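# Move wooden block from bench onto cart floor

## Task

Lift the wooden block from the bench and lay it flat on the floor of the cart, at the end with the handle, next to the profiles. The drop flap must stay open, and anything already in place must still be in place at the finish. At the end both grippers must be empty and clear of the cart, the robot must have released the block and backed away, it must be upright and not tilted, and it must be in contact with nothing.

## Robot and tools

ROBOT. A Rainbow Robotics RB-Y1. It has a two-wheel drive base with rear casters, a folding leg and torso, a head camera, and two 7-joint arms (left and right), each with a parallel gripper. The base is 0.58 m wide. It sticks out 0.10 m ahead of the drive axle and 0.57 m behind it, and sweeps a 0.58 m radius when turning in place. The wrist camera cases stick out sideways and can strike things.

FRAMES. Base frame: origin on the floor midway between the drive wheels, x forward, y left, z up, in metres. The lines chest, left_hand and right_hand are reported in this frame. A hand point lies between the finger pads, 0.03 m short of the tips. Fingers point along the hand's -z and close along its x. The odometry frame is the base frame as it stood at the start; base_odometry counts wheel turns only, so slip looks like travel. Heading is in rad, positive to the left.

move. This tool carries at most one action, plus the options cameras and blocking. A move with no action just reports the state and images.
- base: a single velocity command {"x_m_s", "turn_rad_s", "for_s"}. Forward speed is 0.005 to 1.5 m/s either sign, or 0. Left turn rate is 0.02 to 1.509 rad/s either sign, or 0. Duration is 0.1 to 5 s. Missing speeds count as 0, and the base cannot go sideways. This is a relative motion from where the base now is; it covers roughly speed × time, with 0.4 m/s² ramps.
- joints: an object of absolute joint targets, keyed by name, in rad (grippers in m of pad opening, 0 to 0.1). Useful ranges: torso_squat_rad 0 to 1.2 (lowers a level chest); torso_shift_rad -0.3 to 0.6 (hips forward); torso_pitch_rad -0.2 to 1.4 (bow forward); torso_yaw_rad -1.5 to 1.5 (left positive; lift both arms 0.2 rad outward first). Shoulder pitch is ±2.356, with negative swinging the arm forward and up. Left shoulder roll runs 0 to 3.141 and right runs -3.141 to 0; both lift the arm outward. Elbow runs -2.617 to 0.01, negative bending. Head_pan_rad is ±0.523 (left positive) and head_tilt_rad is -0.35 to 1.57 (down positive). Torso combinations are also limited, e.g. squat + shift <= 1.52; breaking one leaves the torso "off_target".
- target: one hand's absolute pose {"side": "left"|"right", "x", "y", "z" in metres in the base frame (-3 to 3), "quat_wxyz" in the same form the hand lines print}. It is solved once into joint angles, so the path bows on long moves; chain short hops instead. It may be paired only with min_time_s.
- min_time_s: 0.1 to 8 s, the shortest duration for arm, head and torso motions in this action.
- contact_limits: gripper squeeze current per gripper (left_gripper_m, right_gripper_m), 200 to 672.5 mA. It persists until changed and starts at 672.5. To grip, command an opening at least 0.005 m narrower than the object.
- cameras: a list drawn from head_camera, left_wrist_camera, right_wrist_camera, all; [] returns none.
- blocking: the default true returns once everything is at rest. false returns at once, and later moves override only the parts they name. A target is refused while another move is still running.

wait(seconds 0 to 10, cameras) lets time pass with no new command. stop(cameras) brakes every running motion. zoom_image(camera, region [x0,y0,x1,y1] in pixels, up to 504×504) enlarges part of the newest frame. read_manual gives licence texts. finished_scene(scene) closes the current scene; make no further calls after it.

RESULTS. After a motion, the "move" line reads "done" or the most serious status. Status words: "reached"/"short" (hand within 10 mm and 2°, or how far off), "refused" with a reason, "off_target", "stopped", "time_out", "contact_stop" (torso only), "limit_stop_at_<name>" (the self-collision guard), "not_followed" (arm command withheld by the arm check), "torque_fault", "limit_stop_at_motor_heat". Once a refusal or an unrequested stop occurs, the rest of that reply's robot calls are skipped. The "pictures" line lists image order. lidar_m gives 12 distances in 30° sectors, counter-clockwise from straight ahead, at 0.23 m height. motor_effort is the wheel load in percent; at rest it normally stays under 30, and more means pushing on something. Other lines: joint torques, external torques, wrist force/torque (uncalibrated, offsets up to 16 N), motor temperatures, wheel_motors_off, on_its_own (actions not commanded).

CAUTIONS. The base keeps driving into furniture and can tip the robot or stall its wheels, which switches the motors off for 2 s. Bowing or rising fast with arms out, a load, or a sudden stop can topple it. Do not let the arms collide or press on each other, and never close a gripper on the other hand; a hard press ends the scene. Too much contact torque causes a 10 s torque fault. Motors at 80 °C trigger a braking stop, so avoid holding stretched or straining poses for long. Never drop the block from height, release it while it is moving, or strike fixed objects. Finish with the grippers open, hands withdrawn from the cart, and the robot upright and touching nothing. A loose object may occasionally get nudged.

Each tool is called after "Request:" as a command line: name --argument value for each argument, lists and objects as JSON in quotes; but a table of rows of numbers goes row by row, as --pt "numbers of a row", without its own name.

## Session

Request:
move --joints '{"head_pan_rad": 0.52, "head_tilt_rad": 0.7}' --min_time_s 0.4 --cameras '["head_camera"]'

Request:
move --joints '{"head_pan_rad": 0.0, "head_tilt_rad": 0.8}' --min_time_s 0.4 --cameras '["head_camera"]'

Scene clock: 0.70 s.
Joint torques (N m): left_arm=[-1.63 -0.63 0.72 -0.54 -0.13 -0.64 0.06] | right_arm=[-3.59 -0.68 -0.64 -1.45 -0.08 -0.49 -0.08]
External joint torques (N m): left_arm=[-0.25 -0.77 0.71 0.02 -0.13 -0.21 0.07] | right_arm=[0.01 0.44 -0.6 0.18 -0.14 0.11 -0.1]
Motor temperatures (°C): left_arm=[30 28 31 35 34 32 37] | right_arm=[34 30 31 30 35 36 34]
Wrist force (N): left_arm=[0.0 2.0 -7.0] | right_arm=[-2.9 1.0 -4.7]
Wrist torque (N m): left_arm=[-0.40 0.17 0.10] | right_arm=[-0.07 -0.16 -0.10]
Wrist force, peak (N): left_arm=[0.1 1.7 -7.8] | right_arm=[-2.9 0.8 -5.4]
move: done
base_odometry: x=+0.000 y=+0.000 heading=+0.000
lidar_m: 0.74 1.03 1.55 4.55 1.52 1.07 1.02 1.08 1.44 3.61 1.10 0.78
base_status: not commanded
joint_positions: torso_squat_rad=+0.350 torso_shift_rad=+0.000 torso_pitch_rad=+0.000 torso_yaw_rad=+0.000 left_shoulder_pitch_rad=+0.037 left_shoulder_roll_rad=+0.004 left_shoulder_yaw_rad=-0.043 left_elbow_rad=-0.196 left_forearm_roll_rad=-0.014 left_wrist_pitch_rad=+0.002 left_hand_roll_rad=+0.027 left_gripper_m=+0.099 right_shoulder_pitch_rad=-0.040 right_shoulder_roll_rad=-0.021 right_shoulder_yaw_rad=-0.018 right_elbow_rad=-0.235 right_forearm_roll_rad=+0.049 right_wrist_pitch_rad=-0.014 right_hand_roll_rad=+0.035 right_gripper_m=+0.099 head_pan_rad=+0.520 head_tilt_rad=+0.700
joint_status: all done
wheel_motors_off: 0
motor_effort: left_wheel=+0(1) right_wheel=+1(2)
chest: x=-0.2280 y=+0.0001 z=+1.2475 quat_wxyz=(+1.000, +0.000, +0.000, +0.000) (m; base frame)
left_hand: x=-0.1598 y=+0.2200 z=+0.5653 quat_wxyz=(+0.997, +0.000, -0.079, -0.009) (m; base frame)
right_hand: x=-0.0823 y=-0.2360 z=+0.5770 quat_wxyz=(+0.989, -0.016, -0.142, +0.041) (m; base frame)
pictures: head_camera
camera_calibration:
head_camera: T_world_to_cam=[[0.495501, -0.868036, -0.0315014, 0.146866], [-0.53321, -0.275343, -0.799921, 1.09974], [0.685686, 0.413159, -0.599278, 0.953793], [0, 0, 0, 1]] pos_world=[-0.14038, 0.0362237, 1.45592]

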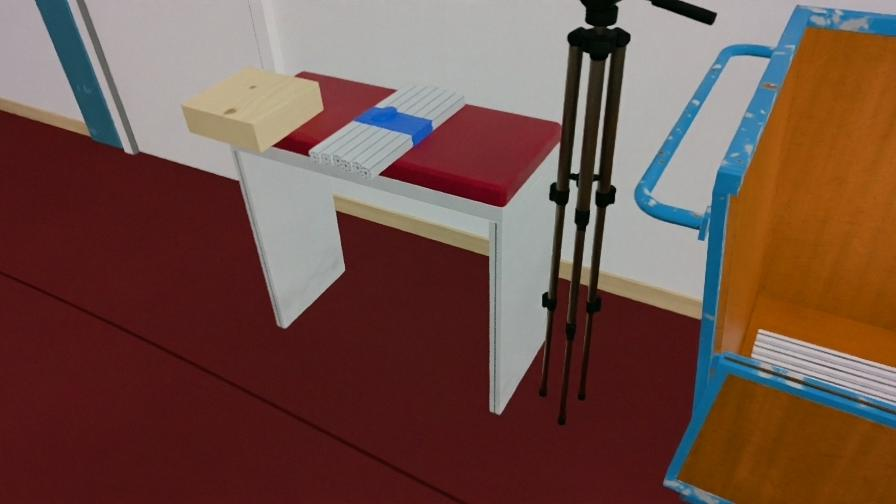

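Scene clock: 1.40 s.
Joint torques (N m): left_arm=[-1.87 -0.44 0.98 -0.47 0 -0.7 -0.04] | right_arm=[-3.53 -0.08 -0.79 -1.42 -0.05 -0.55 0.02]
External joint torques (N m): left_arm=[-0.49 -0.59 0.97 0.09 -0.01 -0.28 -0.03] | right_arm=[0.07 1.04 -0.75 0.21 -0.11 0.04 0.01]
Wrist force (N): left_arm=[0.1 1.9 -7.6] | right_arm=[-2.7 1.2 -4.8]
Wrist torque (N m): left_arm=[-0.39 0.13 0.09] | right_arm=[-0.12 -0.13 -0.10]
Wrist force, peak (N): left_arm=[-0.4 1.9 -8.0] | right_arm=[-2.9 1.1 -5.3]
move: done
base_odometry: x=+0.000 y=+0.000 heading=+0.000
lidar_m: 0.75 1.04 1.56 4.56 1.52 1.08 1.03 1.07 1.42 3.62 1.10 0.78
base_status: not commanded
joint_positions: torso_squat_rad=+0.350 torso_shift_rad=+0.000 torso_pitch_rad=+0.000 torso_yaw_rad=+0.000 left_shoulder_pitch_rad=+0.037 left_shoulder_roll_rad=+0.004 left_shoulder_yaw_rad=-0.043 left_elbow_rad=-0.196 left_forearm_roll_rad=-0.014 left_wrist_pitch_rad=+0.002 left_hand_roll_rad=+0.027 left_gripper_m=+0.099 right_shoulder_pitch_rad=-0.040 right_shoulder_roll_rad=-0.021 right_shoulder_yaw_rad=-0.018 right_elbow_rad=-0.235 right_forearm_roll_rad=+0.049 right_wrist_pitch_rad=-0.014 right_hand_roll_rad=+0.035 right_gripper_m=+0.099 head_pan_rad=+0.000 head_tilt_rad=+0.800
joint_status: all done
wheel_motors_off: 0
motor_effort: left_wheel=+0(1) right_wheel=+0(2)
chest: x=-0.2280 y=+0.0001 z=+1.2475 quat_wxyz=(+1.000, +0.000, +0.000, +0.000) (m; base frame)
left_hand: x=-0.1598 y=+0.2200 z=+0.5653 quat_wxyz=(+0.997, +0.000, -0.079, -0.009) (m; base frame)
right_hand: x=-0.0823 y=-0.2360 z=+0.5770 quat_wxyz=(+0.989, -0.016, -0.142, +0.041) (m; base frame)
pictures: head_camera
camera_calibration:
head_camera: T_world_to_cam=[[-0.00443635, -0.999504, -0.0311766, 0.0434261], [-0.676342, 0.0259634, -0.73613, 0.977865], [0.736575, 0.0178203, -0.676122, 1.07557], [0, 0, 0, 1]] pos_world=[-0.130674, -0.00115112, 1.44841]

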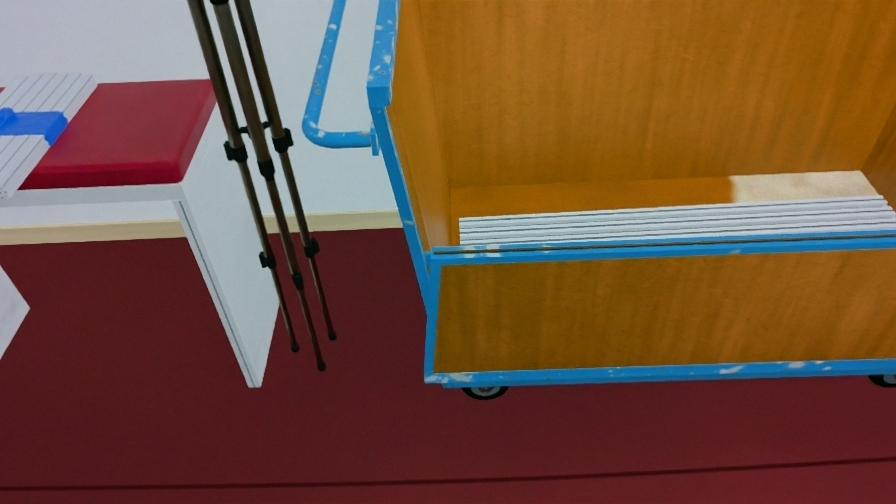

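Request:
move --base '{"turn_rad_s": 0.8, "for_s": 1.6333}' --joints '{"torso_squat_rad": 0.8, "head_tilt_rad": 0.7, "head_pan_rad": 0.0, "right_gripper_m": 0.1, "right_shoulder_pitch_rad": -0.233, "right_shoulder_roll_rad": -0.018, "right_shoulder_yaw_rad": 0.38, "right_elbow_rad": -0.998, "right_forearm_roll_rad": -0.984, "right_wrist_pitch_rad": -0.542, "right_hand_roll_rad": 0.793}' --min_time_s 2

Request:
move --base '{"x_m_s": 0.7, "for_s": 2.0}'

Request:
move --base '{"turn_rad_s": -0.8, "for_s": 1.6333}' --cameras '["head_camera"]'

Scene clock: 9.63 s.
Joint torques (N m): left_arm=[-1.67 -0.79 0.84 -0.47 -0.06 -0.7 -0.01] | right_arm=[-14.13 3.6 0.07 -9.58 0.67 -1.55 -0.04]
External joint torques (N m): left_arm=[-0.29 -0.95 0.82 0.08 -0.07 -0.28 0] | right_arm=[-0.95 1.94 0.83 -0.76 -0.22 -0.2 -0.09]
Wrist force (N): left_arm=[-0.5 1.7 -8.0] | right_arm=[-7.2 0.5 1.1]
Wrist torque (N m): left_arm=[-0.34 0.08 0.08] | right_arm=[-0.11 -0.40 -0.27]
Wrist force, peak (N): left_arm=[0.3 1.6 -8.5] | right_arm=[-7.7 0.9 1.7]
move: done
base_odometry: x=+0.000 y=+0.000 heading=+1.306
lidar_m: 2.93 2.17 1.21 1.03 1.02 1.18 1.98 3.26 0.90 0.75 0.74 1.06
base_status: done (sent for 1.63 of 1.63 s)
joint_positions: torso_squat_rad=+0.800 torso_shift_rad=+0.000 torso_pitch_rad=+0.000 torso_yaw_rad=+0.000 left_shoulder_pitch_rad=+0.037 left_shoulder_roll_rad=+0.004 left_shoulder_yaw_rad=-0.043 left_elbow_rad=-0.196 left_forearm_roll_rad=-0.014 left_wrist_pitch_rad=+0.002 left_hand_roll_rad=+0.027 left_gripper_m=+0.099 right_shoulder_pitch_rad=-0.233 right_shoulder_roll_rad=-0.018 right_shoulder_yaw_rad=+0.380 right_elbow_rad=-0.998 right_forearm_roll_rad=-0.984 right_wrist_pitch_rad=-0.542 right_hand_roll_rad=+0.793 right_gripper_m=+0.099 head_pan_rad=+0.000 head_tilt_rad=+0.700
joint_status: all done
wheel_motors_off: 0
motor_effort: left_wheel=+4(33) right_wheel=+18(51)
chest: x=-0.2281 y=+0.0001 z=+1.0776 quat_wxyz=(+1.000, +0.000, +0.000, +0.000) (m; base frame)
left_hand: x=-0.1597 y=+0.2200 z=+0.3954 quat_wxyz=(+0.997, +0.000, -0.079, -0.009) (m; base frame)
right_hand: x=+0.2996 y=-0.1227 z=+0.7700 quat_wxyz=(+0.709, -0.001, -0.705, +0.001) (m; base frame)
pictures: none

Scene clock: 13.47 s.
Joint torques (N m): left_arm=[-0.96 -0.72 0.51 -0.46 -0.13 -0.68 -0.03] | right_arm=[-13.31 3.47 0.26 -9.52 0.76 -1.49 0.07]
External joint torques (N m): left_arm=[0.42 -0.87 0.5 0.09 -0.13 -0.26 -0.02] | right_arm=[-0.13 1.82 1.02 -0.7 -0.13 -0.14 0.02]
Wrist force (N): left_arm=[-0.4 1.6 -7.8] | right_arm=[-7.2 0.5 1.0]
Wrist torque (N m): left_arm=[-0.32 0.09 0.13] | right_arm=[-0.10 -0.39 -0.22]
Wrist force, peak (N): left_arm=[-0.1 1.3 -8.5] | right_arm=[-7.7 0.8 1.7]
move: done
base_odometry: x=+0.365 y=+1.351 heading=+1.308
lidar_m: 2.20 3.01 1.68 1.43 1.43 1.63 2.75 1.33 0.96 0.53 1.13 1.28
base_status: done (sent for 2 of 2 s)
joint_positions: torso_squat_rad=+0.800 torso_shift_rad=+0.000 torso_pitch_rad=+0.000 torso_yaw_rad=+0.000 left_shoulder_pitch_rad=+0.037 left_shoulder_roll_rad=+0.004 left_shoulder_yaw_rad=-0.043 left_elbow_rad=-0.196 left_forearm_roll_rad=-0.014 left_wrist_pitch_rad=+0.002 left_hand_roll_rad=+0.027 left_gripper_m=+0.099 right_shoulder_pitch_rad=-0.233 right_shoulder_roll_rad=-0.018 right_shoulder_yaw_rad=+0.380 right_elbow_rad=-0.998 right_forearm_roll_rad=-0.984 right_wrist_pitch_rad=-0.542 right_hand_roll_rad=+0.793 right_gripper_m=+0.099 head_pan_rad=+0.000 head_tilt_rad=+0.700
joint_status: not commanded
wheel_motors_off: 0
motor_effort: left_wheel=+21(50) right_wheel=-20(53)
chest: x=-0.2279 y=+0.0001 z=+1.0776 quat_wxyz=(+1.000, +0.000, +0.000, +0.000) (m; base frame)
left_hand: x=-0.1597 y=+0.2200 z=+0.3954 quat_wxyz=(+0.997, +0.000, -0.079, -0.009) (m; base frame)
right_hand: x=+0.2998 y=-0.1226 z=+0.7701 quat_wxyz=(+0.709, -0.001, -0.705, +0.001) (m; base frame)
pictures: none

Scene clock: 17.07 s.
Joint torques (N m): left_arm=[-1.53 -0.55 0.58 -0.28 -0.11 -0.68 -0.01] | right_arm=[-13.11 3.37 -0.25 -9.36 0.63 -1.46 0.03]
External joint torques (N m): left_arm=[-0.16 -0.7 0.57 0.27 -0.11 -0.25 0] | right_arm=[0.07 1.72 0.51 -0.53 -0.27 -0.11 -0.02]
Wrist force (N): left_arm=[-0.2 2.0 -7.7] | right_arm=[-7.2 0.4 1.3]
Wrist torque (N m): left_arm=[-0.36 0.10 0.12] | right_arm=[-0.11 -0.40 -0.25]
Wrist force, peak (N): left_arm=[-0.2 1.3 -8.5] | right_arm=[-7.9 0.3 1.3]
move: done
base_odometry: x=+0.365 y=+1.351 heading=+0.002
lidar_m: 0.52 1.14 1.55 4.00 2.10 1.48 1.42 1.48 2.00 1.60 0.94 1.06
base_status: done (sent for 1.63 of 1.63 s)
joint_positions: torso_squat_rad=+0.800 torso_shift_rad=+0.000 torso_pitch_rad=+0.000 torso_yaw_rad=+0.000 left_shoulder_pitch_rad=+0.037 left_shoulder_roll_rad=+0.004 left_shoulder_yaw_rad=-0.043 left_elbow_rad=-0.196 left_forearm_roll_rad=-0.014 left_wrist_pitch_rad=+0.002 left_hand_roll_rad=+0.027 left_gripper_m=+0.099 right_shoulder_pitch_rad=-0.233 right_shoulder_roll_rad=-0.018 right_shoulder_yaw_rad=+0.380 right_elbow_rad=-0.998 right_forearm_roll_rad=-0.984 right_wrist_pitch_rad=-0.542 right_hand_roll_rad=+0.793 right_gripper_m=+0.099 head_pan_rad=+0.000 head_tilt_rad=+0.700
joint_status: not commanded
wheel_motors_off: 0
motor_effort: left_wheel=+22(48) right_wheel=+2(49)
chest: x=-0.2280 y=+0.0001 z=+1.0776 quat_wxyz=(+1.000, +0.000, +0.000, +0.000) (m; base frame)
left_hand: x=-0.1598 y=+0.2200 z=+0.3954 quat_wxyz=(+0.997, +0.000, -0.079, -0.009) (m; base frame)
right_hand: x=+0.2997 y=-0.1226 z=+0.7701 quat_wxyz=(+0.709, -0.001, -0.705, +0.001) (m; base frame)
pictures: head_camera
camera_calibration:
head_camera: T_world_to_cam=[[-0.00130483, -0.999504, -0.0314619, 0.0390422], [-0.59956, 0.0259618, -0.799908, 0.950206], [0.800329, 0.0178195, -0.599297, 0.875718], [0, 0, 0, 1]] pos_world=[-0.131105, -0.00125112, 1.28612]

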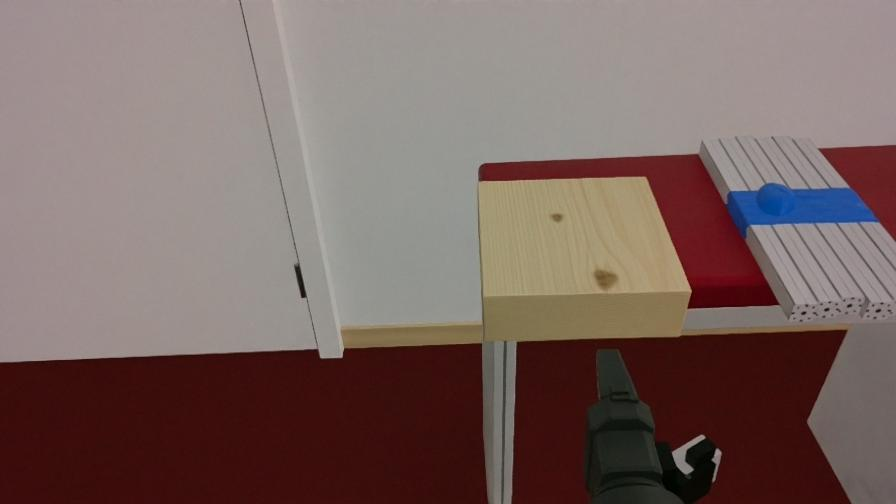

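Request:
move --base '{"x_m_s": 0.15, "for_s": 1.0}' --cameras '["head_camera"]'

Request:
move --joints '{"right_gripper_m": 0.05}'

Request:
move --joints '{"torso_squat_rad": 0.6}' --cameras '["head_camera", "right_wrist_camera"]'

Scene clock: 21.90 s.
Joint torques (N m): left_arm=[-1.15 -0.75 0.56 -0.45 -0.02 -0.72 0.08] | right_arm=[-13.65 3.15 -0.3 -9.56 0.7 -1.42 0.12]
External joint torques (N m): left_arm=[0.23 -0.9 0.55 0.11 -0.02 -0.3 0.09] | right_arm=[-0.47 1.5 0.47 -0.73 -0.2 -0.06 0.07]
Wrist force (N): left_arm=[-0.8 1.2 -6.9] | right_arm=[-7.5 1.0 1.5]
Wrist torque (N m): left_arm=[-0.26 0.07 0.09] | right_arm=[-0.18 -0.42 -0.23]
Wrist force, peak (N): left_arm=[-0.4 1.7 -8.2] | right_arm=[-7.9 1.0 1.4]
move: done
base_odometry: x=+0.515 y=+1.352 heading=+0.001
lidar_m: 0.36 0.99 1.34 3.47 2.31 1.66 1.57 1.63 2.19 1.27 0.85 1.05
base_status: done (sent for 1 of 1 s)
joint_positions: torso_squat_rad=+0.800 torso_shift_rad=+0.000 torso_pitch_rad=+0.000 torso_yaw_rad=+0.000 left_shoulder_pitch_rad=+0.037 left_shoulder_roll_rad=+0.004 left_shoulder_yaw_rad=-0.043 left_elbow_rad=-0.196 left_forearm_roll_rad=-0.014 left_wrist_pitch_rad=+0.002 left_hand_roll_rad=+0.027 left_gripper_m=+0.099 right_shoulder_pitch_rad=-0.233 right_shoulder_roll_rad=-0.018 right_shoulder_yaw_rad=+0.380 right_elbow_rad=-0.998 right_forearm_roll_rad=-0.984 right_wrist_pitch_rad=-0.542 right_hand_roll_rad=+0.793 right_gripper_m=+0.099 head_pan_rad=+0.000 head_tilt_rad=+0.700
joint_status: not commanded
wheel_motors_off: 0
motor_effort: left_wheel=-9(50) right_wheel=+12(40)
chest: x=-0.2279 y=+0.0001 z=+1.0776 quat_wxyz=(+1.000, +0.000, +0.000, +0.000) (m; base frame)
left_hand: x=-0.1597 y=+0.2200 z=+0.3954 quat_wxyz=(+0.997, +0.000, -0.079, -0.009) (m; base frame)
right_hand: x=+0.2997 y=-0.1226 z=+0.7700 quat_wxyz=(+0.709, -0.001, -0.705, +0.001) (m; base frame)
pictures: head_camera
camera_calibration:
head_camera: T_world_to_cam=[[-0.00130664, -0.999504, -0.0314593, 0.0390389], [-0.599672, 0.0259584, -0.799824, 0.950144], [0.800244, 0.0178202, -0.599409, 0.875771], [0, 0, 0, 1]] pos_world=[-0.131005, -0.00125113, 1.28612]

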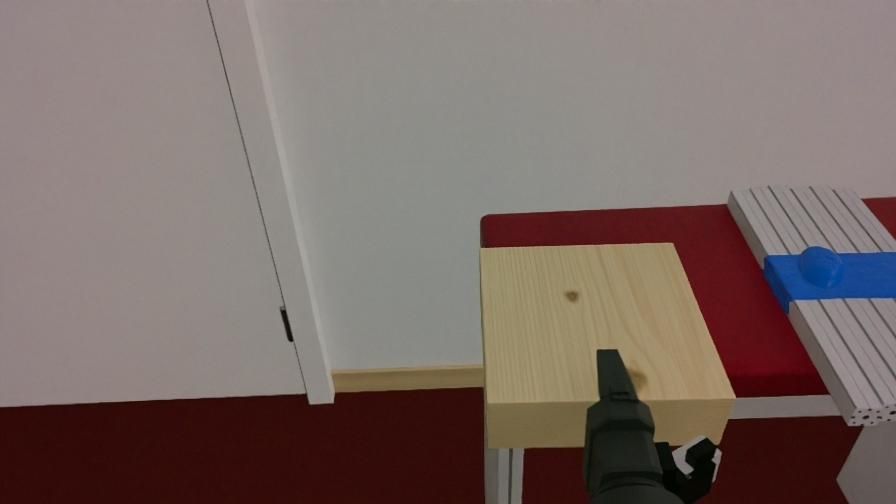

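Scene clock: 22.97 s.
Joint torques (N m): left_arm=[-1.03 -0.49 0.73 -0.46 -0.11 -0.62 -0.11] | right_arm=[-13.91 3.47 -0.29 -10.45 0.94 -1.86 0.15]
External joint torques (N m): left_arm=[0.34 -0.64 0.72 0.09 -0.11 -0.19 -0.1] | right_arm=[-0.73 1.81 0.47 -1.63 0.05 -0.51 0.1]
Wrist force (N): left_arm=[-0.3 1.5 -7.7] | right_arm=[-11.6 0.5 -0.2]
Wrist torque (N m): left_arm=[-0.33 0.09 0.03] | right_arm=[-0.05 -0.75 -0.41]
Wrist force, peak (N): left_arm=[-0.2 2.0 -8.4] | right_arm=[-13.4 0.4 0.4]
move: off_target
base_odometry: x=+0.515 y=+1.352 heading=+0.001
lidar_m: 0.36 1.00 1.34 3.47 2.30 1.65 1.57 1.62 2.20 1.27 0.85 1.04
base_status: not commanded
joint_positions: torso_squat_rad=+0.800 torso_shift_rad=+0.000 torso_pitch_rad=+0.000 torso_yaw_rad=+0.000 left_shoulder_pitch_rad=+0.037 left_shoulder_roll_rad=+0.004 left_shoulder_yaw_rad=-0.043 left_elbow_rad=-0.196 left_forearm_roll_rad=-0.014 left_wrist_pitch_rad=+0.002 left_hand_roll_rad=+0.027 left_gripper_m=+0.099 right_shoulder_pitch_rad=-0.233 right_shoulder_roll_rad=-0.018 right_shoulder_yaw_rad=+0.380 right_elbow_rad=-0.998 right_forearm_roll_rad=-0.984 right_wrist_pitch_rad=-0.542 right_hand_roll_rad=+0.793 right_gripper_m=+0.074 head_pan_rad=+0.000 head_tilt_rad=+0.700
joint_status: right_gripper_m off_target (ended at +0.074, target +0.050)
wheel_motors_off: 0
motor_effort: left_wheel=-11(11) right_wheel=+11(12)
chest: x=-0.2279 y=+0.0001 z=+1.0776 quat_wxyz=(+1.000, +0.000, +0.000, +0.000) (m; base frame)
left_hand: x=-0.1597 y=+0.2200 z=+0.3954 quat_wxyz=(+0.997, +0.000, -0.079, -0.009) (m; base frame)
right_hand: x=+0.2997 y=-0.1226 z=+0.7698 quat_wxyz=(+0.709, -0.001, -0.705, +0.001) (m; base frame)
pictures: none

Scene clock: 24.43 s.
Joint torques (N m): left_arm=[-1 -0.73 0.53 -0.44 -0.15 -0.61 0] | right_arm=[-25.17 3.53 -0.36 -21.12 3.01 -6.84 0.08]
External joint torques (N m): left_arm=[0.35 -0.88 0.51 0.1 -0.16 -0.18 0.01] | right_arm=[-12.08 1.87 0.39 -12.32 2.12 -5.49 0.03]
Wrist force (N): left_arm=[0.1 1.7 -7.8] | right_arm=[-28.9 1.6 0.1]
Wrist torque (N m): left_arm=[-0.36 0.19 0.10] | right_arm=[-0.13 1.95 -0.11]
Wrist force, peak (N): left_arm=[0.3 1.8 -8.0] | right_arm=[-30.3 1.5 0.6]
move: done
base_odometry: x=+0.515 y=+1.352 heading=+0.001
lidar_m: 0.37 0.99 1.34 3.48 2.32 1.65 1.56 1.63 2.20 1.27 0.86 1.04
base_status: not commanded
joint_positions: torso_squat_rad=+0.600 torso_shift_rad=+0.000 torso_pitch_rad=+0.001 torso_yaw_rad=+0.000 left_shoulder_pitch_rad=+0.037 left_shoulder_roll_rad=+0.004 left_shoulder_yaw_rad=-0.043 left_elbow_rad=-0.196 left_forearm_roll_rad=-0.014 left_wrist_pitch_rad=+0.002 left_hand_roll_rad=+0.027 left_gripper_m=+0.099 right_shoulder_pitch_rad=-0.230 right_shoulder_roll_rad=-0.018 right_shoulder_yaw_rad=+0.380 right_elbow_rad=-0.995 right_forearm_roll_rad=-0.985 right_wrist_pitch_rad=-0.541 right_hand_roll_rad=+0.793 right_gripper_m=+0.074 head_pan_rad=+0.000 head_tilt_rad=+0.700
joint_status: all done
wheel_motors_off: 0
motor_effort: left_wheel=-11(11) right_wheel=+10(12)
chest: x=-0.2275 y=+0.0001 z=+1.1677 quat_wxyz=(+1.000, +0.000, +0.001, +0.000) (m; base frame)
left_hand: x=-0.1599 y=+0.2200 z=+0.4854 quat_wxyz=(+0.997, +0.000, -0.079, -0.009) (m; base frame)
right_hand: x=+0.2986 y=-0.1232 z=+0.8566 quat_wxyz=(+0.712, -0.001, -0.702, +0.001) (m; base frame)
pictures: head_camera, right_wrist_camera
camera_calibration:
head_camera: T_world_to_cam=[[-0.00125752, -0.999502, -0.0315211, 0.0419591], [-0.600362, 0.0259629, -0.799307, 1.02161], [0.799727, 0.0179189, -0.600096, 0.930059], [0, 0, 0, 1]] pos_world=[-0.130406, -0.00125137, 1.37602]
right_wrist_camera: T_world_to_cam=[[0.0125429, -0.0316236, -0.999421, 0.847177], [-0.50682, 0.861396, -0.0336169, 0.313332], [0.861961, 0.506948, -0.00522306, -0.118278], [0, 0, 0, 1]] pos_world=[0.250128, -0.183151, 0.856602]

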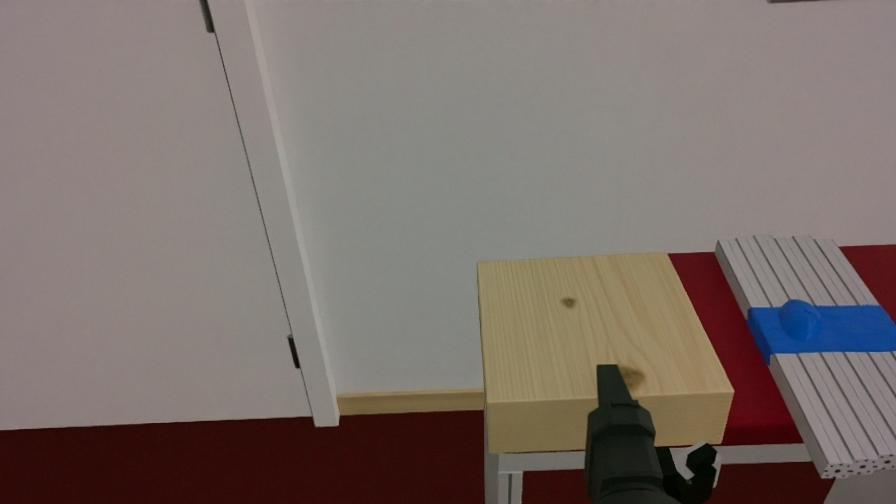

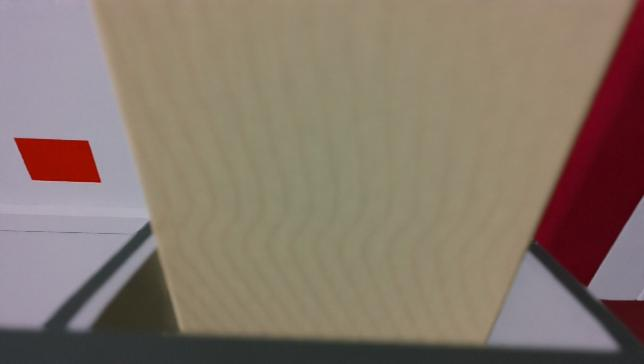

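Request:
move --base '{"x_m_s": -0.351, "for_s": 1.4667}'

Request:
move --base '{"turn_rad_s": -0.8575, "for_s": 1.8333}'

Request:
move --base '{"x_m_s": 0.4, "for_s": 4.2667}' --joints '{"torso_squat_rad": 0.75, "torso_shift_rad": 0.3, "torso_pitch_rad": 1.1, "right_shoulder_pitch_rad": -1.298, "right_shoulder_roll_rad": -1.051, "right_shoulder_yaw_rad": 0.644, "right_elbow_rad": -2.475, "right_forearm_roll_rad": -1.158, "right_wrist_pitch_rad": 0.614, "right_hand_roll_rad": 0.325, "head_pan_rad": 0.3, "head_tilt_rad": -0.1}' --min_time_s 4.5 --cameras '["head_camera"]'

Request:
move --base '{"turn_rad_s": 0.864, "for_s": 1.8333}' --cameras '["head_camera"]'

Scene clock: 30.03 s.
Joint torques (N m): left_arm=[-1.81 -0.75 0.87 -0.36 0.01 -0.68 -0.08] | right_arm=[-26.89 3.28 -0.83 -21.77 3.2 -6.57 0.02]
External joint torques (N m): left_arm=[-0.46 -0.91 0.86 0.18 0.01 -0.26 -0.07] | right_arm=[-13.8 1.62 -0.08 -12.98 2.31 -5.2 -0.03]
Wrist force (N): left_arm=[-0.7 1.3 -7.5] | right_arm=[-29.0 1.3 -0.3]
Wrist torque (N m): left_arm=[-0.30 0.05 0.07] | right_arm=[-0.14 1.95 -0.11]
Wrist force, peak (N): left_arm=[-0.4 1.5 -8.5] | right_arm=[-29.9 1.2 -0.5]
move: done
base_odometry: x=+0.000 y=+1.351 heading=-0.001
lidar_m: 0.89 1.50 2.03 4.24 1.56 1.11 1.05 1.10 1.49 3.67 1.45 1.19
base_status: done (sent for 1.47 of 1.47 s)
joint_positions: torso_squat_rad=+0.600 torso_shift_rad=+0.000 torso_pitch_rad=+0.001 torso_yaw_rad=+0.000 left_shoulder_pitch_rad=+0.037 left_shoulder_roll_rad=+0.004 left_shoulder_yaw_rad=-0.043 left_elbow_rad=-0.196 left_forearm_roll_rad=-0.014 left_wrist_pitch_rad=+0.002 left_hand_roll_rad=+0.027 left_gripper_m=+0.099 right_shoulder_pitch_rad=-0.230 right_shoulder_roll_rad=-0.018 right_shoulder_yaw_rad=+0.380 right_elbow_rad=-0.995 right_forearm_roll_rad=-0.985 right_wrist_pitch_rad=-0.541 right_hand_roll_rad=+0.793 right_gripper_m=+0.074 head_pan_rad=+0.000 head_tilt_rad=+0.700
joint_status: not commanded
wheel_motors_off: 0
motor_effort: left_wheel=-17(31) right_wheel=+17(52)
chest: x=-0.2276 y=+0.0000 z=+1.1677 quat_wxyz=(+1.000, +0.000, +0.000, +0.000) (m; base frame)
left_hand: x=-0.1600 y=+0.2200 z=+0.4854 quat_wxyz=(+0.997, +0.000, -0.079, -0.009) (m; base frame)
right_hand: x=+0.2984 y=-0.1232 z=+0.8565 quat_wxyz=(+0.712, -0.001, -0.702, +0.001) (m; base frame)
pictures: none

Scene clock: 33.93 s.
Joint torques (N m): left_arm=[-1.91 -0.87 0.73 -0.51 -0.08 -0.63 -0.09] | right_arm=[-26.96 3.58 -0.93 -21.73 3.14 -6.98 0.05]
External joint torques (N m): left_arm=[-0.56 -1.02 0.72 0.03 -0.08 -0.21 -0.08] | right_arm=[-13.87 1.92 -0.18 -12.93 2.25 -5.62 0]
Wrist force (N): left_arm=[-0.3 1.6 -7.6] | right_arm=[-28.8 1.3 0.1]
Wrist torque (N m): left_arm=[-0.35 0.15 0.08] | right_arm=[-0.15 1.95 -0.09]
Wrist force, peak (N): left_arm=[-0.2 1.4 -8.6] | right_arm=[-29.6 1.5 -0.1]
move: done
base_odometry: x=+0.000 y=+1.351 heading=-1.572
lidar_m: 3.55 1.47 1.19 0.87 1.49 2.02 4.24 1.59 1.14 1.07 1.09 1.45
base_status: done (sent for 1.83 of 1.83 s)
joint_positions: torso_squat_rad=+0.600 torso_shift_rad=+0.000 torso_pitch_rad=+0.001 torso_yaw_rad=+0.000 left_shoulder_pitch_rad=+0.037 left_shoulder_roll_rad=+0.004 left_shoulder_yaw_rad=-0.043 left_elbow_rad=-0.196 left_forearm_roll_rad=-0.014 left_wrist_pitch_rad=+0.002 left_hand_roll_rad=+0.027 left_gripper_m=+0.099 right_shoulder_pitch_rad=-0.230 right_shoulder_roll_rad=-0.018 right_shoulder_yaw_rad=+0.380 right_elbow_rad=-0.995 right_forearm_roll_rad=-0.985 right_wrist_pitch_rad=-0.541 right_hand_roll_rad=+0.793 right_gripper_m=+0.074 head_pan_rad=+0.000 head_tilt_rad=+0.700
joint_status: not commanded
wheel_motors_off: 0
motor_effort: left_wheel=+18(52) right_wheel=+4(50)
chest: x=-0.2276 y=+0.0000 z=+1.1677 quat_wxyz=(+1.000, +0.000, +0.000, +0.000) (m; base frame)
left_hand: x=-0.1600 y=+0.2201 z=+0.4854 quat_wxyz=(+0.997, +0.000, -0.079, -0.009) (m; base frame)
right_hand: x=+0.2984 y=-0.1232 z=+0.8564 quat_wxyz=(+0.712, -0.001, -0.702, +0.001) (m; base frame)
pictures: none

Scene clock: 39.50 s.
Joint torques (N m): left_arm=[22.27 -0.6 0.93 9.61 -0.06 1.38 -0.06] | right_arm=[-15.75 1.51 -10.1 -16.61 -1.97 -8.62 -0.37]
External joint torques (N m): left_arm=[-1.54 -0.99 0.87 0.22 -0.04 -0.17 -0.1] | right_arm=[-6.9 6.35 -3.86 -9.61 -1.86 -6.85 -0.42]
Wrist force (N): left_arm=[5.8 0.5 -5.4] | right_arm=[-27.2 1.5 -6.8]
Wrist torque (N m): left_arm=[-0.14 0.43 0.04] | right_arm=[-0.07 1.86 0.09]
Wrist force, peak (N): left_arm=[4.5 1.5 -7.7] | right_arm=[-29.5 -0.4 -7.4]
move: done
base_odometry: x=-0.003 y=-0.355 heading=-1.572
lidar_m: 3.32 2.36 0.83 0.78 0.80 1.32 4.72 1.47 1.05 0.99 1.00 1.34
base_status: done (sent for 4.27 of 4.27 s)
joint_positions: torso_squat_rad=+0.750 torso_shift_rad=+0.300 torso_pitch_rad=+1.101 torso_yaw_rad=+0.000 left_shoulder_pitch_rad=+0.037 left_shoulder_roll_rad=+0.004 left_shoulder_yaw_rad=-0.043 left_elbow_rad=-0.196 left_forearm_roll_rad=-0.014 left_wrist_pitch_rad=+0.002 left_hand_roll_rad=+0.027 left_gripper_m=+0.099 right_shoulder_pitch_rad=-1.296 right_shoulder_roll_rad=-1.052 right_shoulder_yaw_rad=+0.645 right_elbow_rad=-2.473 right_forearm_roll_rad=-1.158 right_wrist_pitch_rad=+0.616 right_hand_roll_rad=+0.325 right_gripper_m=+0.074 head_pan_rad=+0.300 head_tilt_rad=-0.100
joint_status: all done
wheel_motors_off: 0
motor_effort: left_wheel=+2(55) right_wheel=-4(47)
chest: x=+0.1995 y=+0.0001 z=+0.9099 quat_wxyz=(+0.852, +0.000, +0.523, +0.000) (m; base frame)
left_hand: x=-0.3780 y=+0.2200 z=+0.5402 quat_wxyz=(+0.891, -0.005, +0.454, -0.007) (m; base frame)
right_hand: x=+0.4410 y=+0.0788 z=+0.7563 quat_wxyz=(+0.551, +0.438, -0.417, +0.574) (m; base frame)
pictures: head_camera
camera_calibration:
head_camera: T_world_to_cam=[[0.122676, -0.948507, -0.292035, 0.237955], [-0.816358, 0.0708906, -0.573179, 0.930412], [0.564367, 0.308721, -0.765625, 0.47725], [0, 0, 0, 1]] pos_world=[0.461014, 0.0124078, 0.968179]

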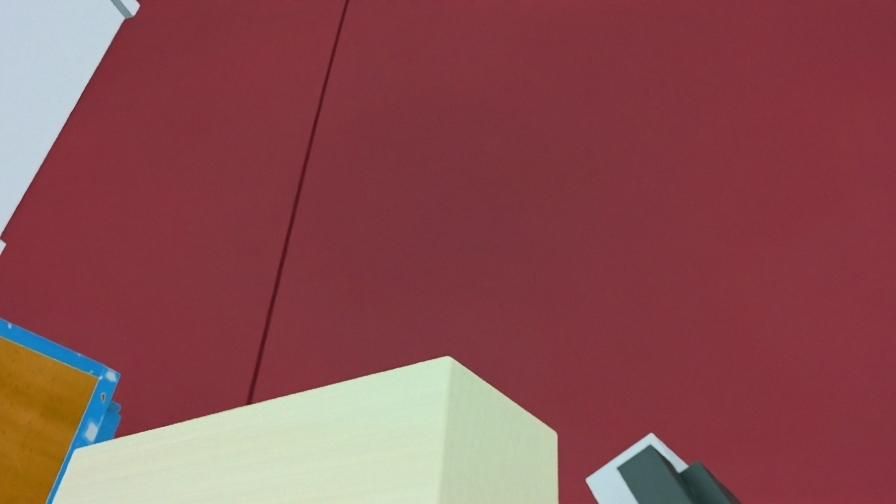

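Scene clock: 43.40 s.
Joint torques (N m): left_arm=[22.13 -0.43 0.73 9.55 -0.03 1.3 0.07] | right_arm=[-15.56 2.04 -10.26 -16.65 -1.88 -8.49 -0.41]
External joint torques (N m): left_arm=[-1.67 -0.82 0.68 0.16 -0.01 -0.25 0.03] | right_arm=[-6.71 6.88 -4.02 -9.66 -1.77 -6.72 -0.46]
Wrist force (N): left_arm=[5.9 1.0 -5.2] | right_arm=[-27.6 0.8 -6.7]
Wrist torque (N m): left_arm=[-0.24 0.48 0.05] | right_arm=[-0.17 1.90 0.06]
Wrist force, peak (N): left_arm=[6.5 1.2 -6.1] | right_arm=[-27.9 1.1 -6.9]
move: done
base_odometry: x=-0.003 y=-0.355 heading=+0.011
lidar_m: 0.80 0.81 1.89 4.17 1.44 1.02 0.97 1.02 1.39 3.58 1.14 0.83
base_status: done (sent for 1.83 of 1.83 s)
joint_positions: torso_squat_rad=+0.750 torso_shift_rad=+0.300 torso_pitch_rad=+1.101 torso_yaw_rad=+0.000 left_shoulder_pitch_rad=+0.037 left_shoulder_roll_rad=+0.004 left_shoulder_yaw_rad=-0.043 left_elbow_rad=-0.196 left_forearm_roll_rad=-0.014 left_wrist_pitch_rad=+0.002 left_hand_roll_rad=+0.027 left_gripper_m=+0.099 right_shoulder_pitch_rad=-1.296 right_shoulder_roll_rad=-1.053 right_shoulder_yaw_rad=+0.645 right_elbow_rad=-2.473 right_forearm_roll_rad=-1.158 right_wrist_pitch_rad=+0.616 right_hand_roll_rad=+0.325 right_gripper_m=+0.074 head_pan_rad=+0.300 head_tilt_rad=-0.100
joint_status: not commanded
wheel_motors_off: 0
motor_effort: left_wheel=-5(34) right_wheel=+14(33)
chest: x=+0.1995 y=+0.0001 z=+0.9099 quat_wxyz=(+0.852, +0.000, +0.523, +0.000) (m; base frame)
left_hand: x=-0.3780 y=+0.2200 z=+0.5402 quat_wxyz=(+0.891, -0.005, +0.454, -0.007) (m; base frame)
right_hand: x=+0.4410 y=+0.0788 z=+0.7563 quat_wxyz=(+0.551, +0.438, -0.417, +0.574) (m; base frame)
pictures: head_camera
camera_calibration:
head_camera: T_world_to_cam=[[0.122676, -0.948507, -0.292035, 0.23805], [-0.816358, 0.0708906, -0.573179, 0.930405], [0.564367, 0.308721, -0.765625, 0.477219], [0, 0, 0, 1]] pos_world=[0.461014, 0.0125078, 0.968179]

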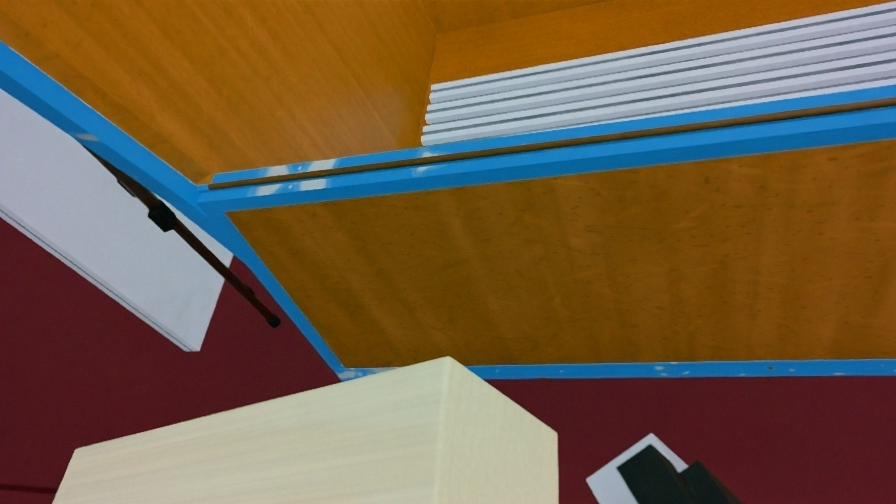

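Request:
move --base '{"x_m_s": 0.3, "for_s": 1.4667}' --joints '{"head_pan_rad": 0.4, "head_tilt_rad": 0.2}' --cameras '["head_camera"]'

Scene clock: 48.63 s.
Joint torques (N m): left_arm=[22.08 -0.54 1.03 9.44 -0.14 1.36 0.05] | right_arm=[-15.82 1.42 -11.03 -16.76 -1.86 -8.44 -0.31]
External joint torques (N m): left_arm=[-1.73 -0.93 0.98 0.05 -0.12 -0.19 0] | right_arm=[-6.98 6.26 -4.79 -9.77 -1.75 -6.68 -0.36]
Wrist force (N): left_arm=[6.0 1.0 -5.7] | right_arm=[-28.0 0.2 -6.6]
Wrist torque (N m): left_arm=[-0.19 0.48 0.07] | right_arm=[-0.20 1.90 0.05]
Wrist force, peak (N): left_arm=[6.5 1.6 -6.0] | right_arm=[-28.6 -1.9 -7.0]
move: done
base_odometry: x=+0.437 y=-0.351 heading=+0.011
lidar_m: 0.34 0.36 0.50 4.13 2.07 1.48 1.42 1.48 2.01 4.85 0.52 0.36
base_status: done (sent for 1.47 of 1.47 s)
joint_positions: torso_squat_rad=+0.750 torso_shift_rad=+0.300 torso_pitch_rad=+1.101 torso_yaw_rad=+0.000 left_shoulder_pitch_rad=+0.037 left_shoulder_roll_rad=+0.004 left_shoulder_yaw_rad=-0.043 left_elbow_rad=-0.196 left_forearm_roll_rad=-0.014 left_wrist_pitch_rad=+0.002 left_hand_roll_rad=+0.027 left_gripper_m=+0.099 right_shoulder_pitch_rad=-1.296 right_shoulder_roll_rad=-1.053 right_shoulder_yaw_rad=+0.645 right_elbow_rad=-2.473 right_forearm_roll_rad=-1.158 right_wrist_pitch_rad=+0.616 right_hand_roll_rad=+0.325 right_gripper_m=+0.074 head_pan_rad=+0.400 head_tilt_rad=+0.200
joint_status: all done
wheel_motors_off: 0
motor_effort: left_wheel=-3(22) right_wheel=+1(43)
chest: x=+0.1995 y=+0.0001 z=+0.9099 quat_wxyz=(+0.852, +0.000, +0.523, +0.000) (m; base frame)
left_hand: x=-0.3780 y=+0.2200 z=+0.5402 quat_wxyz=(+0.891, -0.005, +0.454, -0.007) (m; base frame)
right_hand: x=+0.4409 y=+0.0788 z=+0.7562 quat_wxyz=(+0.551, +0.438, -0.417, +0.575) (m; base frame)
pictures: head_camera
camera_calibration:
head_camera: T_world_to_cam=[[0.156798, -0.915265, -0.371085, 0.302319], [-0.946245, -0.031592, -0.321904, 0.734279], [0.282904, 0.401611, -0.871019, 0.68969], [0, 0, 0, 1]] pos_world=[0.452289, 0.022912, 0.949287]

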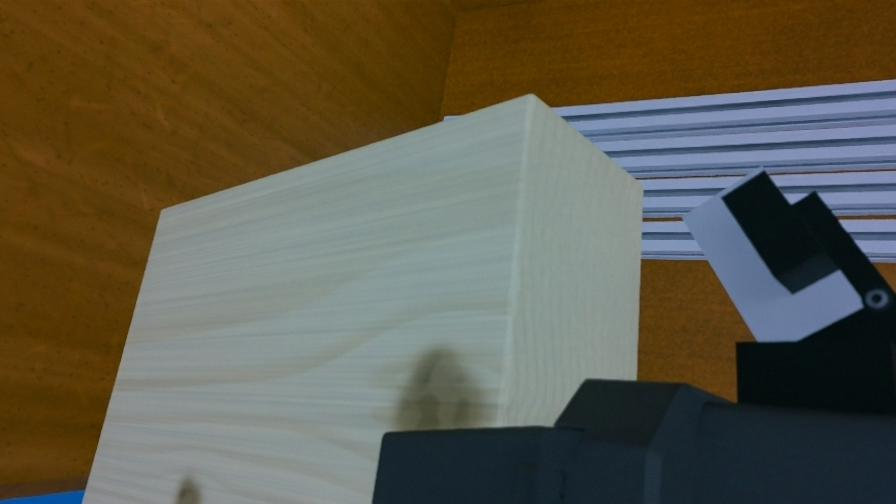

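Request:
move --base '{"x_m_s": 0.13, "for_s": 0.7}'

Request:
move --target '{"side": "right", "x": 0.44, "y": 0.085, "z": 0.74, "quat_wxyz": [0.5649, 0.4275, -0.4335, 0.5571]}' --min_time_s 0.7 --cameras '["head_camera"]'

Request:
move --target '{"side": "right", "x": 0.44, "y": 0.10, "z": 0.64, "quat_wxyz": [0.6005, 0.3773, -0.3826, 0.5922]}' --min_time_s 1 --cameras '["head_camera"]'

Scene clock: 55.80 s.
Joint torques (N m): left_arm=[21.85 -0.47 0.77 9.26 -0.13 1.47 -0.03] | right_arm=[-15.58 2.03 -11.05 -16.99 -1.82 -8.59 -0.34]
External joint torques (N m): left_arm=[-1.95 -0.86 0.72 -0.13 -0.11 -0.08 -0.08] | right_arm=[-6.73 6.87 -4.8 -9.92 -1.7 -6.82 -0.39]
Wrist force (N): left_arm=[6.2 0.2 -4.8] | right_arm=[-27.3 0.9 -6.6]
Wrist torque (N m): left_arm=[-0.13 0.55 0.04] | right_arm=[-0.10 1.89 0.05]
Wrist force, peak (N): left_arm=[6.3 1.2 -6.2] | right_arm=[-28.9 -2.9 -6.9]
move: done
base_odometry: x=+0.528 y=-0.350 heading=+0.011
lidar_m: 0.25 0.27 0.37 1.68 2.21 1.58 1.50 1.59 2.13 4.46 0.38 0.27
base_status: done (sent for 0.7 of 0.7 s)
joint_positions: torso_squat_rad=+0.750 torso_shift_rad=+0.300 torso_pitch_rad=+1.101 torso_yaw_rad=+0.000 left_shoulder_pitch_rad=+0.037 left_shoulder_roll_rad=+0.004 left_shoulder_yaw_rad=-0.043 left_elbow_rad=-0.196 left_forearm_roll_rad=-0.014 left_wrist_pitch_rad=+0.002 left_hand_roll_rad=+0.027 left_gripper_m=+0.099 right_shoulder_pitch_rad=-1.296 right_shoulder_roll_rad=-1.053 right_shoulder_yaw_rad=+0.645 right_elbow_rad=-2.473 right_forearm_roll_rad=-1.158 right_wrist_pitch_rad=+0.616 right_hand_roll_rad=+0.325 right_gripper_m=+0.074 head_pan_rad=+0.400 head_tilt_rad=+0.200
joint_status: not commanded
wheel_motors_off: 0
motor_effort: left_wheel=-4(22) right_wheel=+3(26)
chest: x=+0.1994 y=+0.0001 z=+0.9099 quat_wxyz=(+0.852, +0.000, +0.523, +0.000) (m; base frame)
left_hand: x=-0.3780 y=+0.2200 z=+0.5402 quat_wxyz=(+0.891, -0.005, +0.454, -0.007) (m; base frame)
right_hand: x=+0.4409 y=+0.0788 z=+0.7563 quat_wxyz=(+0.551, +0.438, -0.417, +0.575) (m; base frame)
pictures: none

Scene clock: 56.83 s.
Joint torques (N m): left_arm=[22.06 -0.22 0.73 9.49 -0.11 1.4 0.01] | right_arm=[-13.57 5.07 -8.98 -18.01 -1.45 -8.81 -0.38]
External joint torques (N m): left_arm=[-1.75 -0.61 0.68 0.11 -0.09 -0.15 -0.03] | right_arm=[-5.54 9.22 -3.37 -10.2 -1.38 -7.01 -0.43]
Wrist force (N): left_arm=[6.8 1.1 -4.9] | right_arm=[-27.4 1.3 -6.8]
Wrist torque (N m): left_arm=[-0.26 0.53 0.07] | right_arm=[-0.19 1.88 0.07]
Wrist force, peak (N): left_arm=[6.3 1.1 -6.1] | right_arm=[-28.5 1.3 -7.2]
move: done
base_odometry: x=+0.528 y=-0.350 heading=+0.011
lidar_m: 0.26 0.27 0.37 1.67 2.21 1.58 1.51 1.57 2.14 4.46 0.39 0.27
base_status: not commanded
joint_positions: torso_squat_rad=+0.750 torso_shift_rad=+0.300 torso_pitch_rad=+1.101 torso_yaw_rad=+0.000 left_shoulder_pitch_rad=+0.037 left_shoulder_roll_rad=+0.004 left_shoulder_yaw_rad=-0.043 left_elbow_rad=-0.196 left_forearm_roll_rad=-0.014 left_wrist_pitch_rad=+0.002 left_hand_roll_rad=+0.027 left_gripper_m=+0.099 right_shoulder_pitch_rad=-1.217 right_shoulder_roll_rad=-0.994 right_shoulder_yaw_rad=+0.667 right_elbow_rad=-2.460 right_forearm_roll_rad=-1.005 right_wrist_pitch_rad=+0.601 right_hand_roll_rad=+0.294 right_gripper_m=+0.074 head_pan_rad=+0.400 head_tilt_rad=+0.200
joint_status: all done
wheel_motors_off: 0
motor_effort: left_wheel=-4(5) right_wheel=+3(4)
chest: x=+0.1994 y=+0.0001 z=+0.9099 quat_wxyz=(+0.852, +0.000, +0.523, +0.000) (m; base frame)
left_hand: x=-0.3780 y=+0.2200 z=+0.5402 quat_wxyz=(+0.891, -0.005, +0.454, -0.007) (m; base frame)
right_hand: x=+0.4404 y=+0.0842 z=+0.7378 quat_wxyz=(+0.567, +0.426, -0.431, +0.558) (m; base frame)
right_hand_status: reached (checked arc, planned for 0.7 s): 2 mm and 0.3 deg off.
pictures: head_camera
camera_calibration:
head_camera: T_world_to_cam=[[0.156798, -0.915265, -0.371085, 0.302356], [-0.946245, -0.031592, -0.321904, 0.734312], [0.282904, 0.401611, -0.871019, 0.689777], [0, 0, 0, 1]] pos_world=[0.452289, 0.022912, 0.949387]

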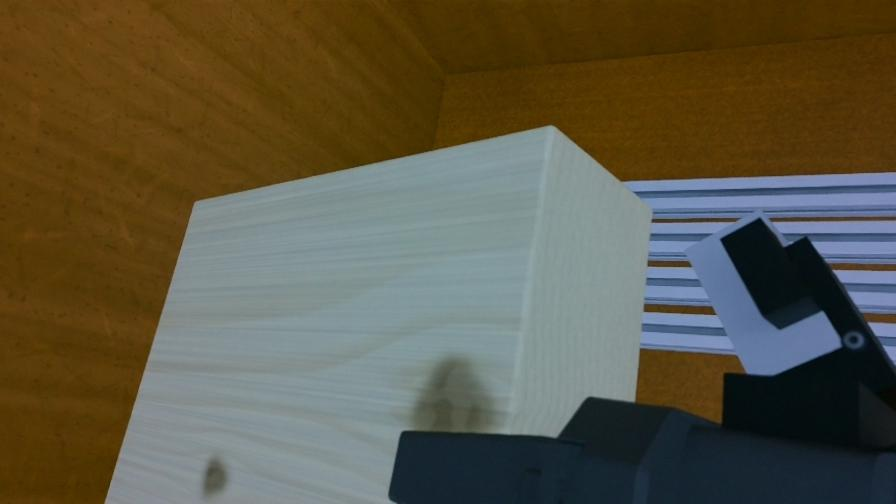

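Scene clock: 58.17 s.
Joint torques (N m): left_arm=[21.79 -0.32 0.74 9.46 -0.03 1.39 -0.09] | right_arm=[-14.09 6.95 -8.39 -20.44 -1.8 -7.89 0.14]
External joint torques (N m): left_arm=[-2.01 -0.71 0.69 0.07 -0.01 -0.16 -0.13] | right_arm=[-5.88 9.47 -3.27 -11.67 -1.65 -6.24 0.1]
Wrist force (N): left_arm=[5.5 0.3 -5.8] | right_arm=[-25.3 0.3 -11.4]
Wrist torque (N m): left_arm=[-0.16 0.37 0.05] | right_arm=[-0.25 1.74 -0.10]
Wrist force, peak (N): left_arm=[6.4 1.1 -6.0] | right_arm=[-28.4 0.5 -11.6]
move: done
base_odometry: x=+0.528 y=-0.350 heading=+0.011
lidar_m: 0.25 0.26 0.38 1.68 2.21 1.59 1.51 1.57 2.12 4.46 0.38 0.27
base_status: not commanded
joint_positions: torso_squat_rad=+0.750 torso_shift_rad=+0.300 torso_pitch_rad=+1.101 torso_yaw_rad=+0.000 left_shoulder_pitch_rad=+0.037 left_shoulder_roll_rad=+0.004 left_shoulder_yaw_rad=-0.043 left_elbow_rad=-0.196 left_forearm_roll_rad=-0.014 left_wrist_pitch_rad=+0.002 left_hand_roll_rad=+0.027 left_gripper_m=+0.099 right_shoulder_pitch_rad=-1.213 right_shoulder_roll_rad=-0.877 right_shoulder_yaw_rad=+0.808 right_elbow_rad=-2.234 right_forearm_roll_rad=-0.875 right_wrist_pitch_rad=+0.648 right_hand_roll_rad=+0.378 right_gripper_m=+0.074 head_pan_rad=+0.400 head_tilt_rad=+0.200
joint_status: all done
wheel_motors_off: 0
motor_effort: left_wheel=-3(4) right_wheel=+4(5)
chest: x=+0.1994 y=+0.0001 z=+0.9099 quat_wxyz=(+0.852, +0.000, +0.523, +0.000) (m; base frame)
left_hand: x=-0.3780 y=+0.2200 z=+0.5402 quat_wxyz=(+0.891, -0.005, +0.454, -0.007) (m; base frame)
right_hand: x=+0.4400 y=+0.0986 z=+0.6376 quat_wxyz=(+0.602, +0.376, -0.380, +0.593) (m; base frame)
right_hand_status: reached (checked arc, planned for 1.0 s): 3 mm and 0.4 deg off.
pictures: head_camera
camera_calibration:
head_camera: T_world_to_cam=[[0.156798, -0.915265, -0.371085, 0.302356], [-0.946245, -0.031592, -0.321904, 0.734312], [0.282904, 0.401611, -0.871019, 0.689777], [0, 0, 0, 1]] pos_world=[0.452289, 0.022912, 0.949387]

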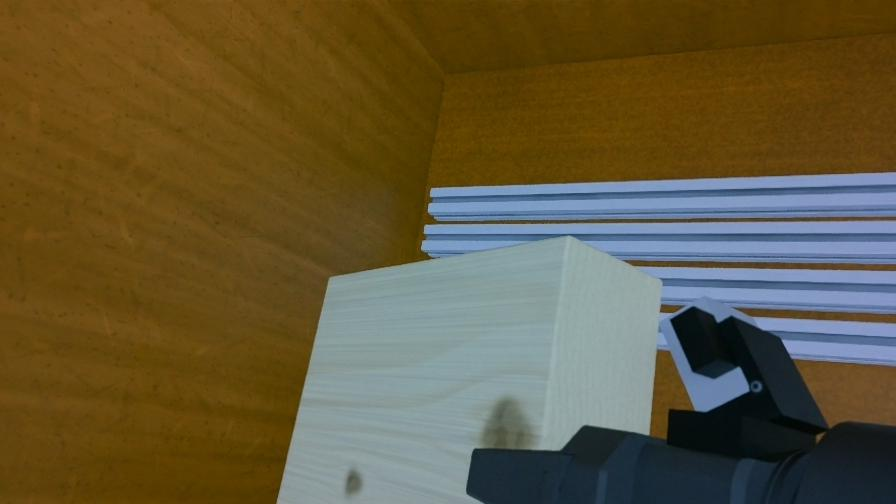

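Request:
move --target '{"side": "right", "x": 0.44, "y": 0.13, "z": 0.54, "quat_wxyz": [0.6103, 0.3616, -0.3667, 0.6019]}' --min_time_s 1

Request:
move --target '{"side": "right", "x": 0.44, "y": 0.161, "z": 0.441, "quat_wxyz": [0.6166, 0.3511, -0.356, 0.6081]}' --min_time_s 1.2 --cameras '["head_camera", "right_wrist_camera"]'

Scene clock: 61.27 s.
Joint torques (N m): left_arm=[21.99 -0.59 0.88 9.41 -0.03 1.39 -0.03] | right_arm=[-16.63 8.39 -8.35 -21.27 -2.33 -6.9 -0.02]
External joint torques (N m): left_arm=[-1.81 -0.98 0.83 0.02 -0.01 -0.16 -0.07] | right_arm=[-7.89 8.6 -3.95 -12.2 -2.12 -5.36 -0.06]
Wrist force (N): left_arm=[6.3 0.5 -6.1] | right_arm=[-25.6 0.9 -13.1]
Wrist torque (N m): left_arm=[-0.14 0.48 0.05] | right_arm=[-0.30 1.73 -0.12]
Wrist force, peak (N): left_arm=[6.6 1.1 -5.8] | right_arm=[-29.0 -0.3 -12.8]
move: done
base_odometry: x=+0.528 y=-0.350 heading=+0.011
lidar_m: 0.25 0.26 0.38 1.68 2.20 1.57 1.51 1.57 2.11 4.46 0.38 0.27
base_status: not commanded
joint_positions: torso_squat_rad=+0.750 torso_shift_rad=+0.300 torso_pitch_rad=+1.101 torso_yaw_rad=+0.000 left_shoulder_pitch_rad=+0.037 left_shoulder_roll_rad=+0.004 left_shoulder_yaw_rad=-0.043 left_elbow_rad=-0.196 left_forearm_roll_rad=-0.014 left_wrist_pitch_rad=+0.002 left_hand_roll_rad=+0.027 left_gripper_m=+0.099 right_shoulder_pitch_rad=-1.241 right_shoulder_roll_rad=-0.711 right_shoulder_yaw_rad=+0.941 right_elbow_rad=-1.847 right_forearm_roll_rad=-0.917 right_wrist_pitch_rad=+0.489 right_hand_roll_rad=+0.603 right_gripper_m=+0.074 head_pan_rad=+0.400 head_tilt_rad=+0.200
joint_status: all done
wheel_motors_off: 0
motor_effort: left_wheel=-3(4) right_wheel=+5(5)
chest: x=+0.1994 y=+0.0001 z=+0.9099 quat_wxyz=(+0.852, +0.000, +0.523, +0.000) (m; base frame)
left_hand: x=-0.3780 y=+0.2200 z=+0.5402 quat_wxyz=(+0.891, -0.005, +0.454, -0.007) (m; base frame)
right_hand: x=+0.4398 y=+0.1278 z=+0.5376 quat_wxyz=(+0.614, +0.358, -0.364, +0.602) (m; base frame)
right_hand_status: reached (checked arc, planned for 1.0 s): 3 mm and 0.7 deg off.
pictures: none

Scene clock: 62.80 s.
Joint torques (N m): left_arm=[21.87 -0.17 0.67 9.38 -0.03 1.38 -0.12] | right_arm=[-16.29 9.26 -6.33 -16.92 -1.22 -3.38 0.25]
External joint torques (N m): left_arm=[-1.93 -0.56 0.62 0 -0.01 -0.17 -0.16] | right_arm=[-6.07 7.05 -2.31 -9.03 -1.07 -2.52 0.2]
Wrist force (N): left_arm=[6.5 -0.1 -5.9] | right_arm=[-22.3 0.6 -12.8]
Wrist torque (N m): left_arm=[-0.07 0.54 0.04] | right_arm=[0.11 1.19 -0.45]
Wrist force, peak (N): left_arm=[6.6 1.4 -6.0] | right_arm=[-28.1 -0.3 -14.0]
move: done
base_odometry: x=+0.528 y=-0.350 heading=+0.011
lidar_m: 0.26 0.26 0.37 1.67 2.19 1.57 1.51 1.58 2.13 4.47 0.38 0.27
base_status: not commanded
joint_positions: torso_squat_rad=+0.750 torso_shift_rad=+0.300 torso_pitch_rad=+1.101 torso_yaw_rad=+0.000 left_shoulder_pitch_rad=+0.037 left_shoulder_roll_rad=+0.004 left_shoulder_yaw_rad=-0.043 left_elbow_rad=-0.196 left_forearm_roll_rad=-0.014 left_wrist_pitch_rad=+0.002 left_hand_roll_rad=+0.027 left_gripper_m=+0.099 right_shoulder_pitch_rad=-1.390 right_shoulder_roll_rad=-0.521 right_shoulder_yaw_rad=+1.154 right_elbow_rad=-1.316 right_forearm_roll_rad=-1.375 right_wrist_pitch_rad=+0.229 right_hand_roll_rad=+1.069 right_gripper_m=+0.074 head_pan_rad=+0.400 head_tilt_rad=+0.200
joint_status: all done
wheel_motors_off: 0
motor_effort: left_wheel=-4(8) right_wheel=+4(6)
chest: x=+0.1993 y=+0.0001 z=+0.9100 quat_wxyz=(+0.852, +0.000, +0.523, +0.000) (m; base frame)
left_hand: x=-0.3780 y=+0.2200 z=+0.5401 quat_wxyz=(+0.891, -0.005, +0.454, -0.007) (m; base frame)
right_hand: x=+0.4401 y=+0.1590 z=+0.4393 quat_wxyz=(+0.622, +0.343, -0.353, +0.609) (m; base frame)
right_hand_status: reached (checked arc, planned for 1.2 s): 3 mm and 1.2 deg off.
pictures: head_camera, right_wrist_camera
camera_calibration:
head_camera: T_world_to_cam=[[0.156952, -0.915263, -0.371026, 0.302319], [-0.946129, -0.0316151, -0.322243, 0.734551], [0.283207, 0.401615, -0.870919, 0.689747], [0, 0, 0, 1]] pos_world=[0.452189, 0.0229119, 0.949586]
right_wrist_camera: T_world_to_cam=[[0.0202679, -0.493506, -0.869506, 0.450223], [-0.872089, -0.434026, 0.226012, 0.380698], [-0.488927, 0.753706, -0.439178, 0.360428], [0, 0, 0, 1]] pos_world=[0.4991, 0.115764, 0.463721]

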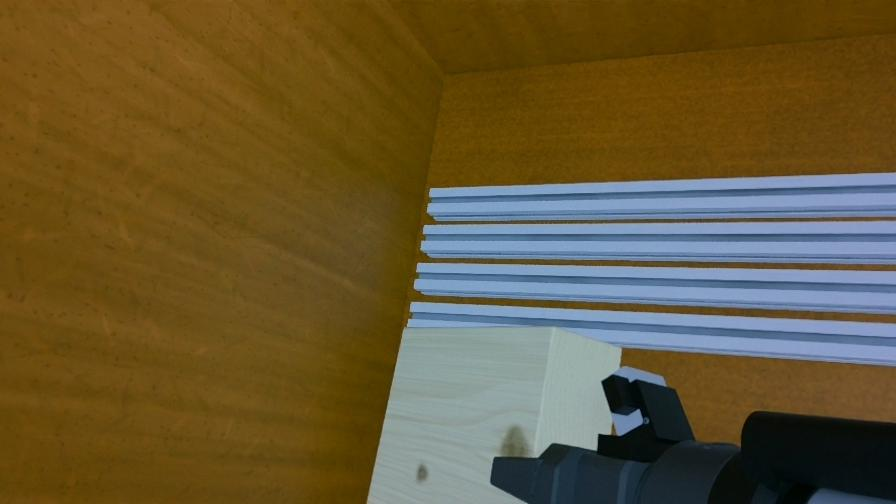

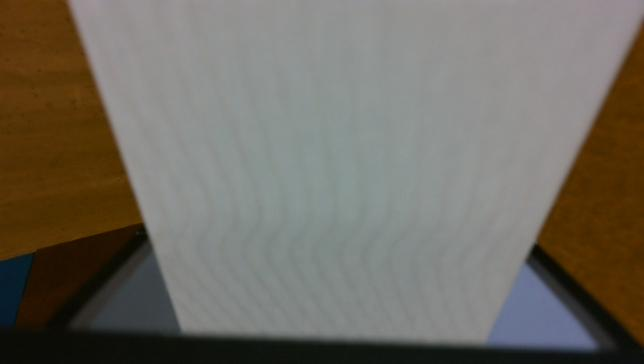

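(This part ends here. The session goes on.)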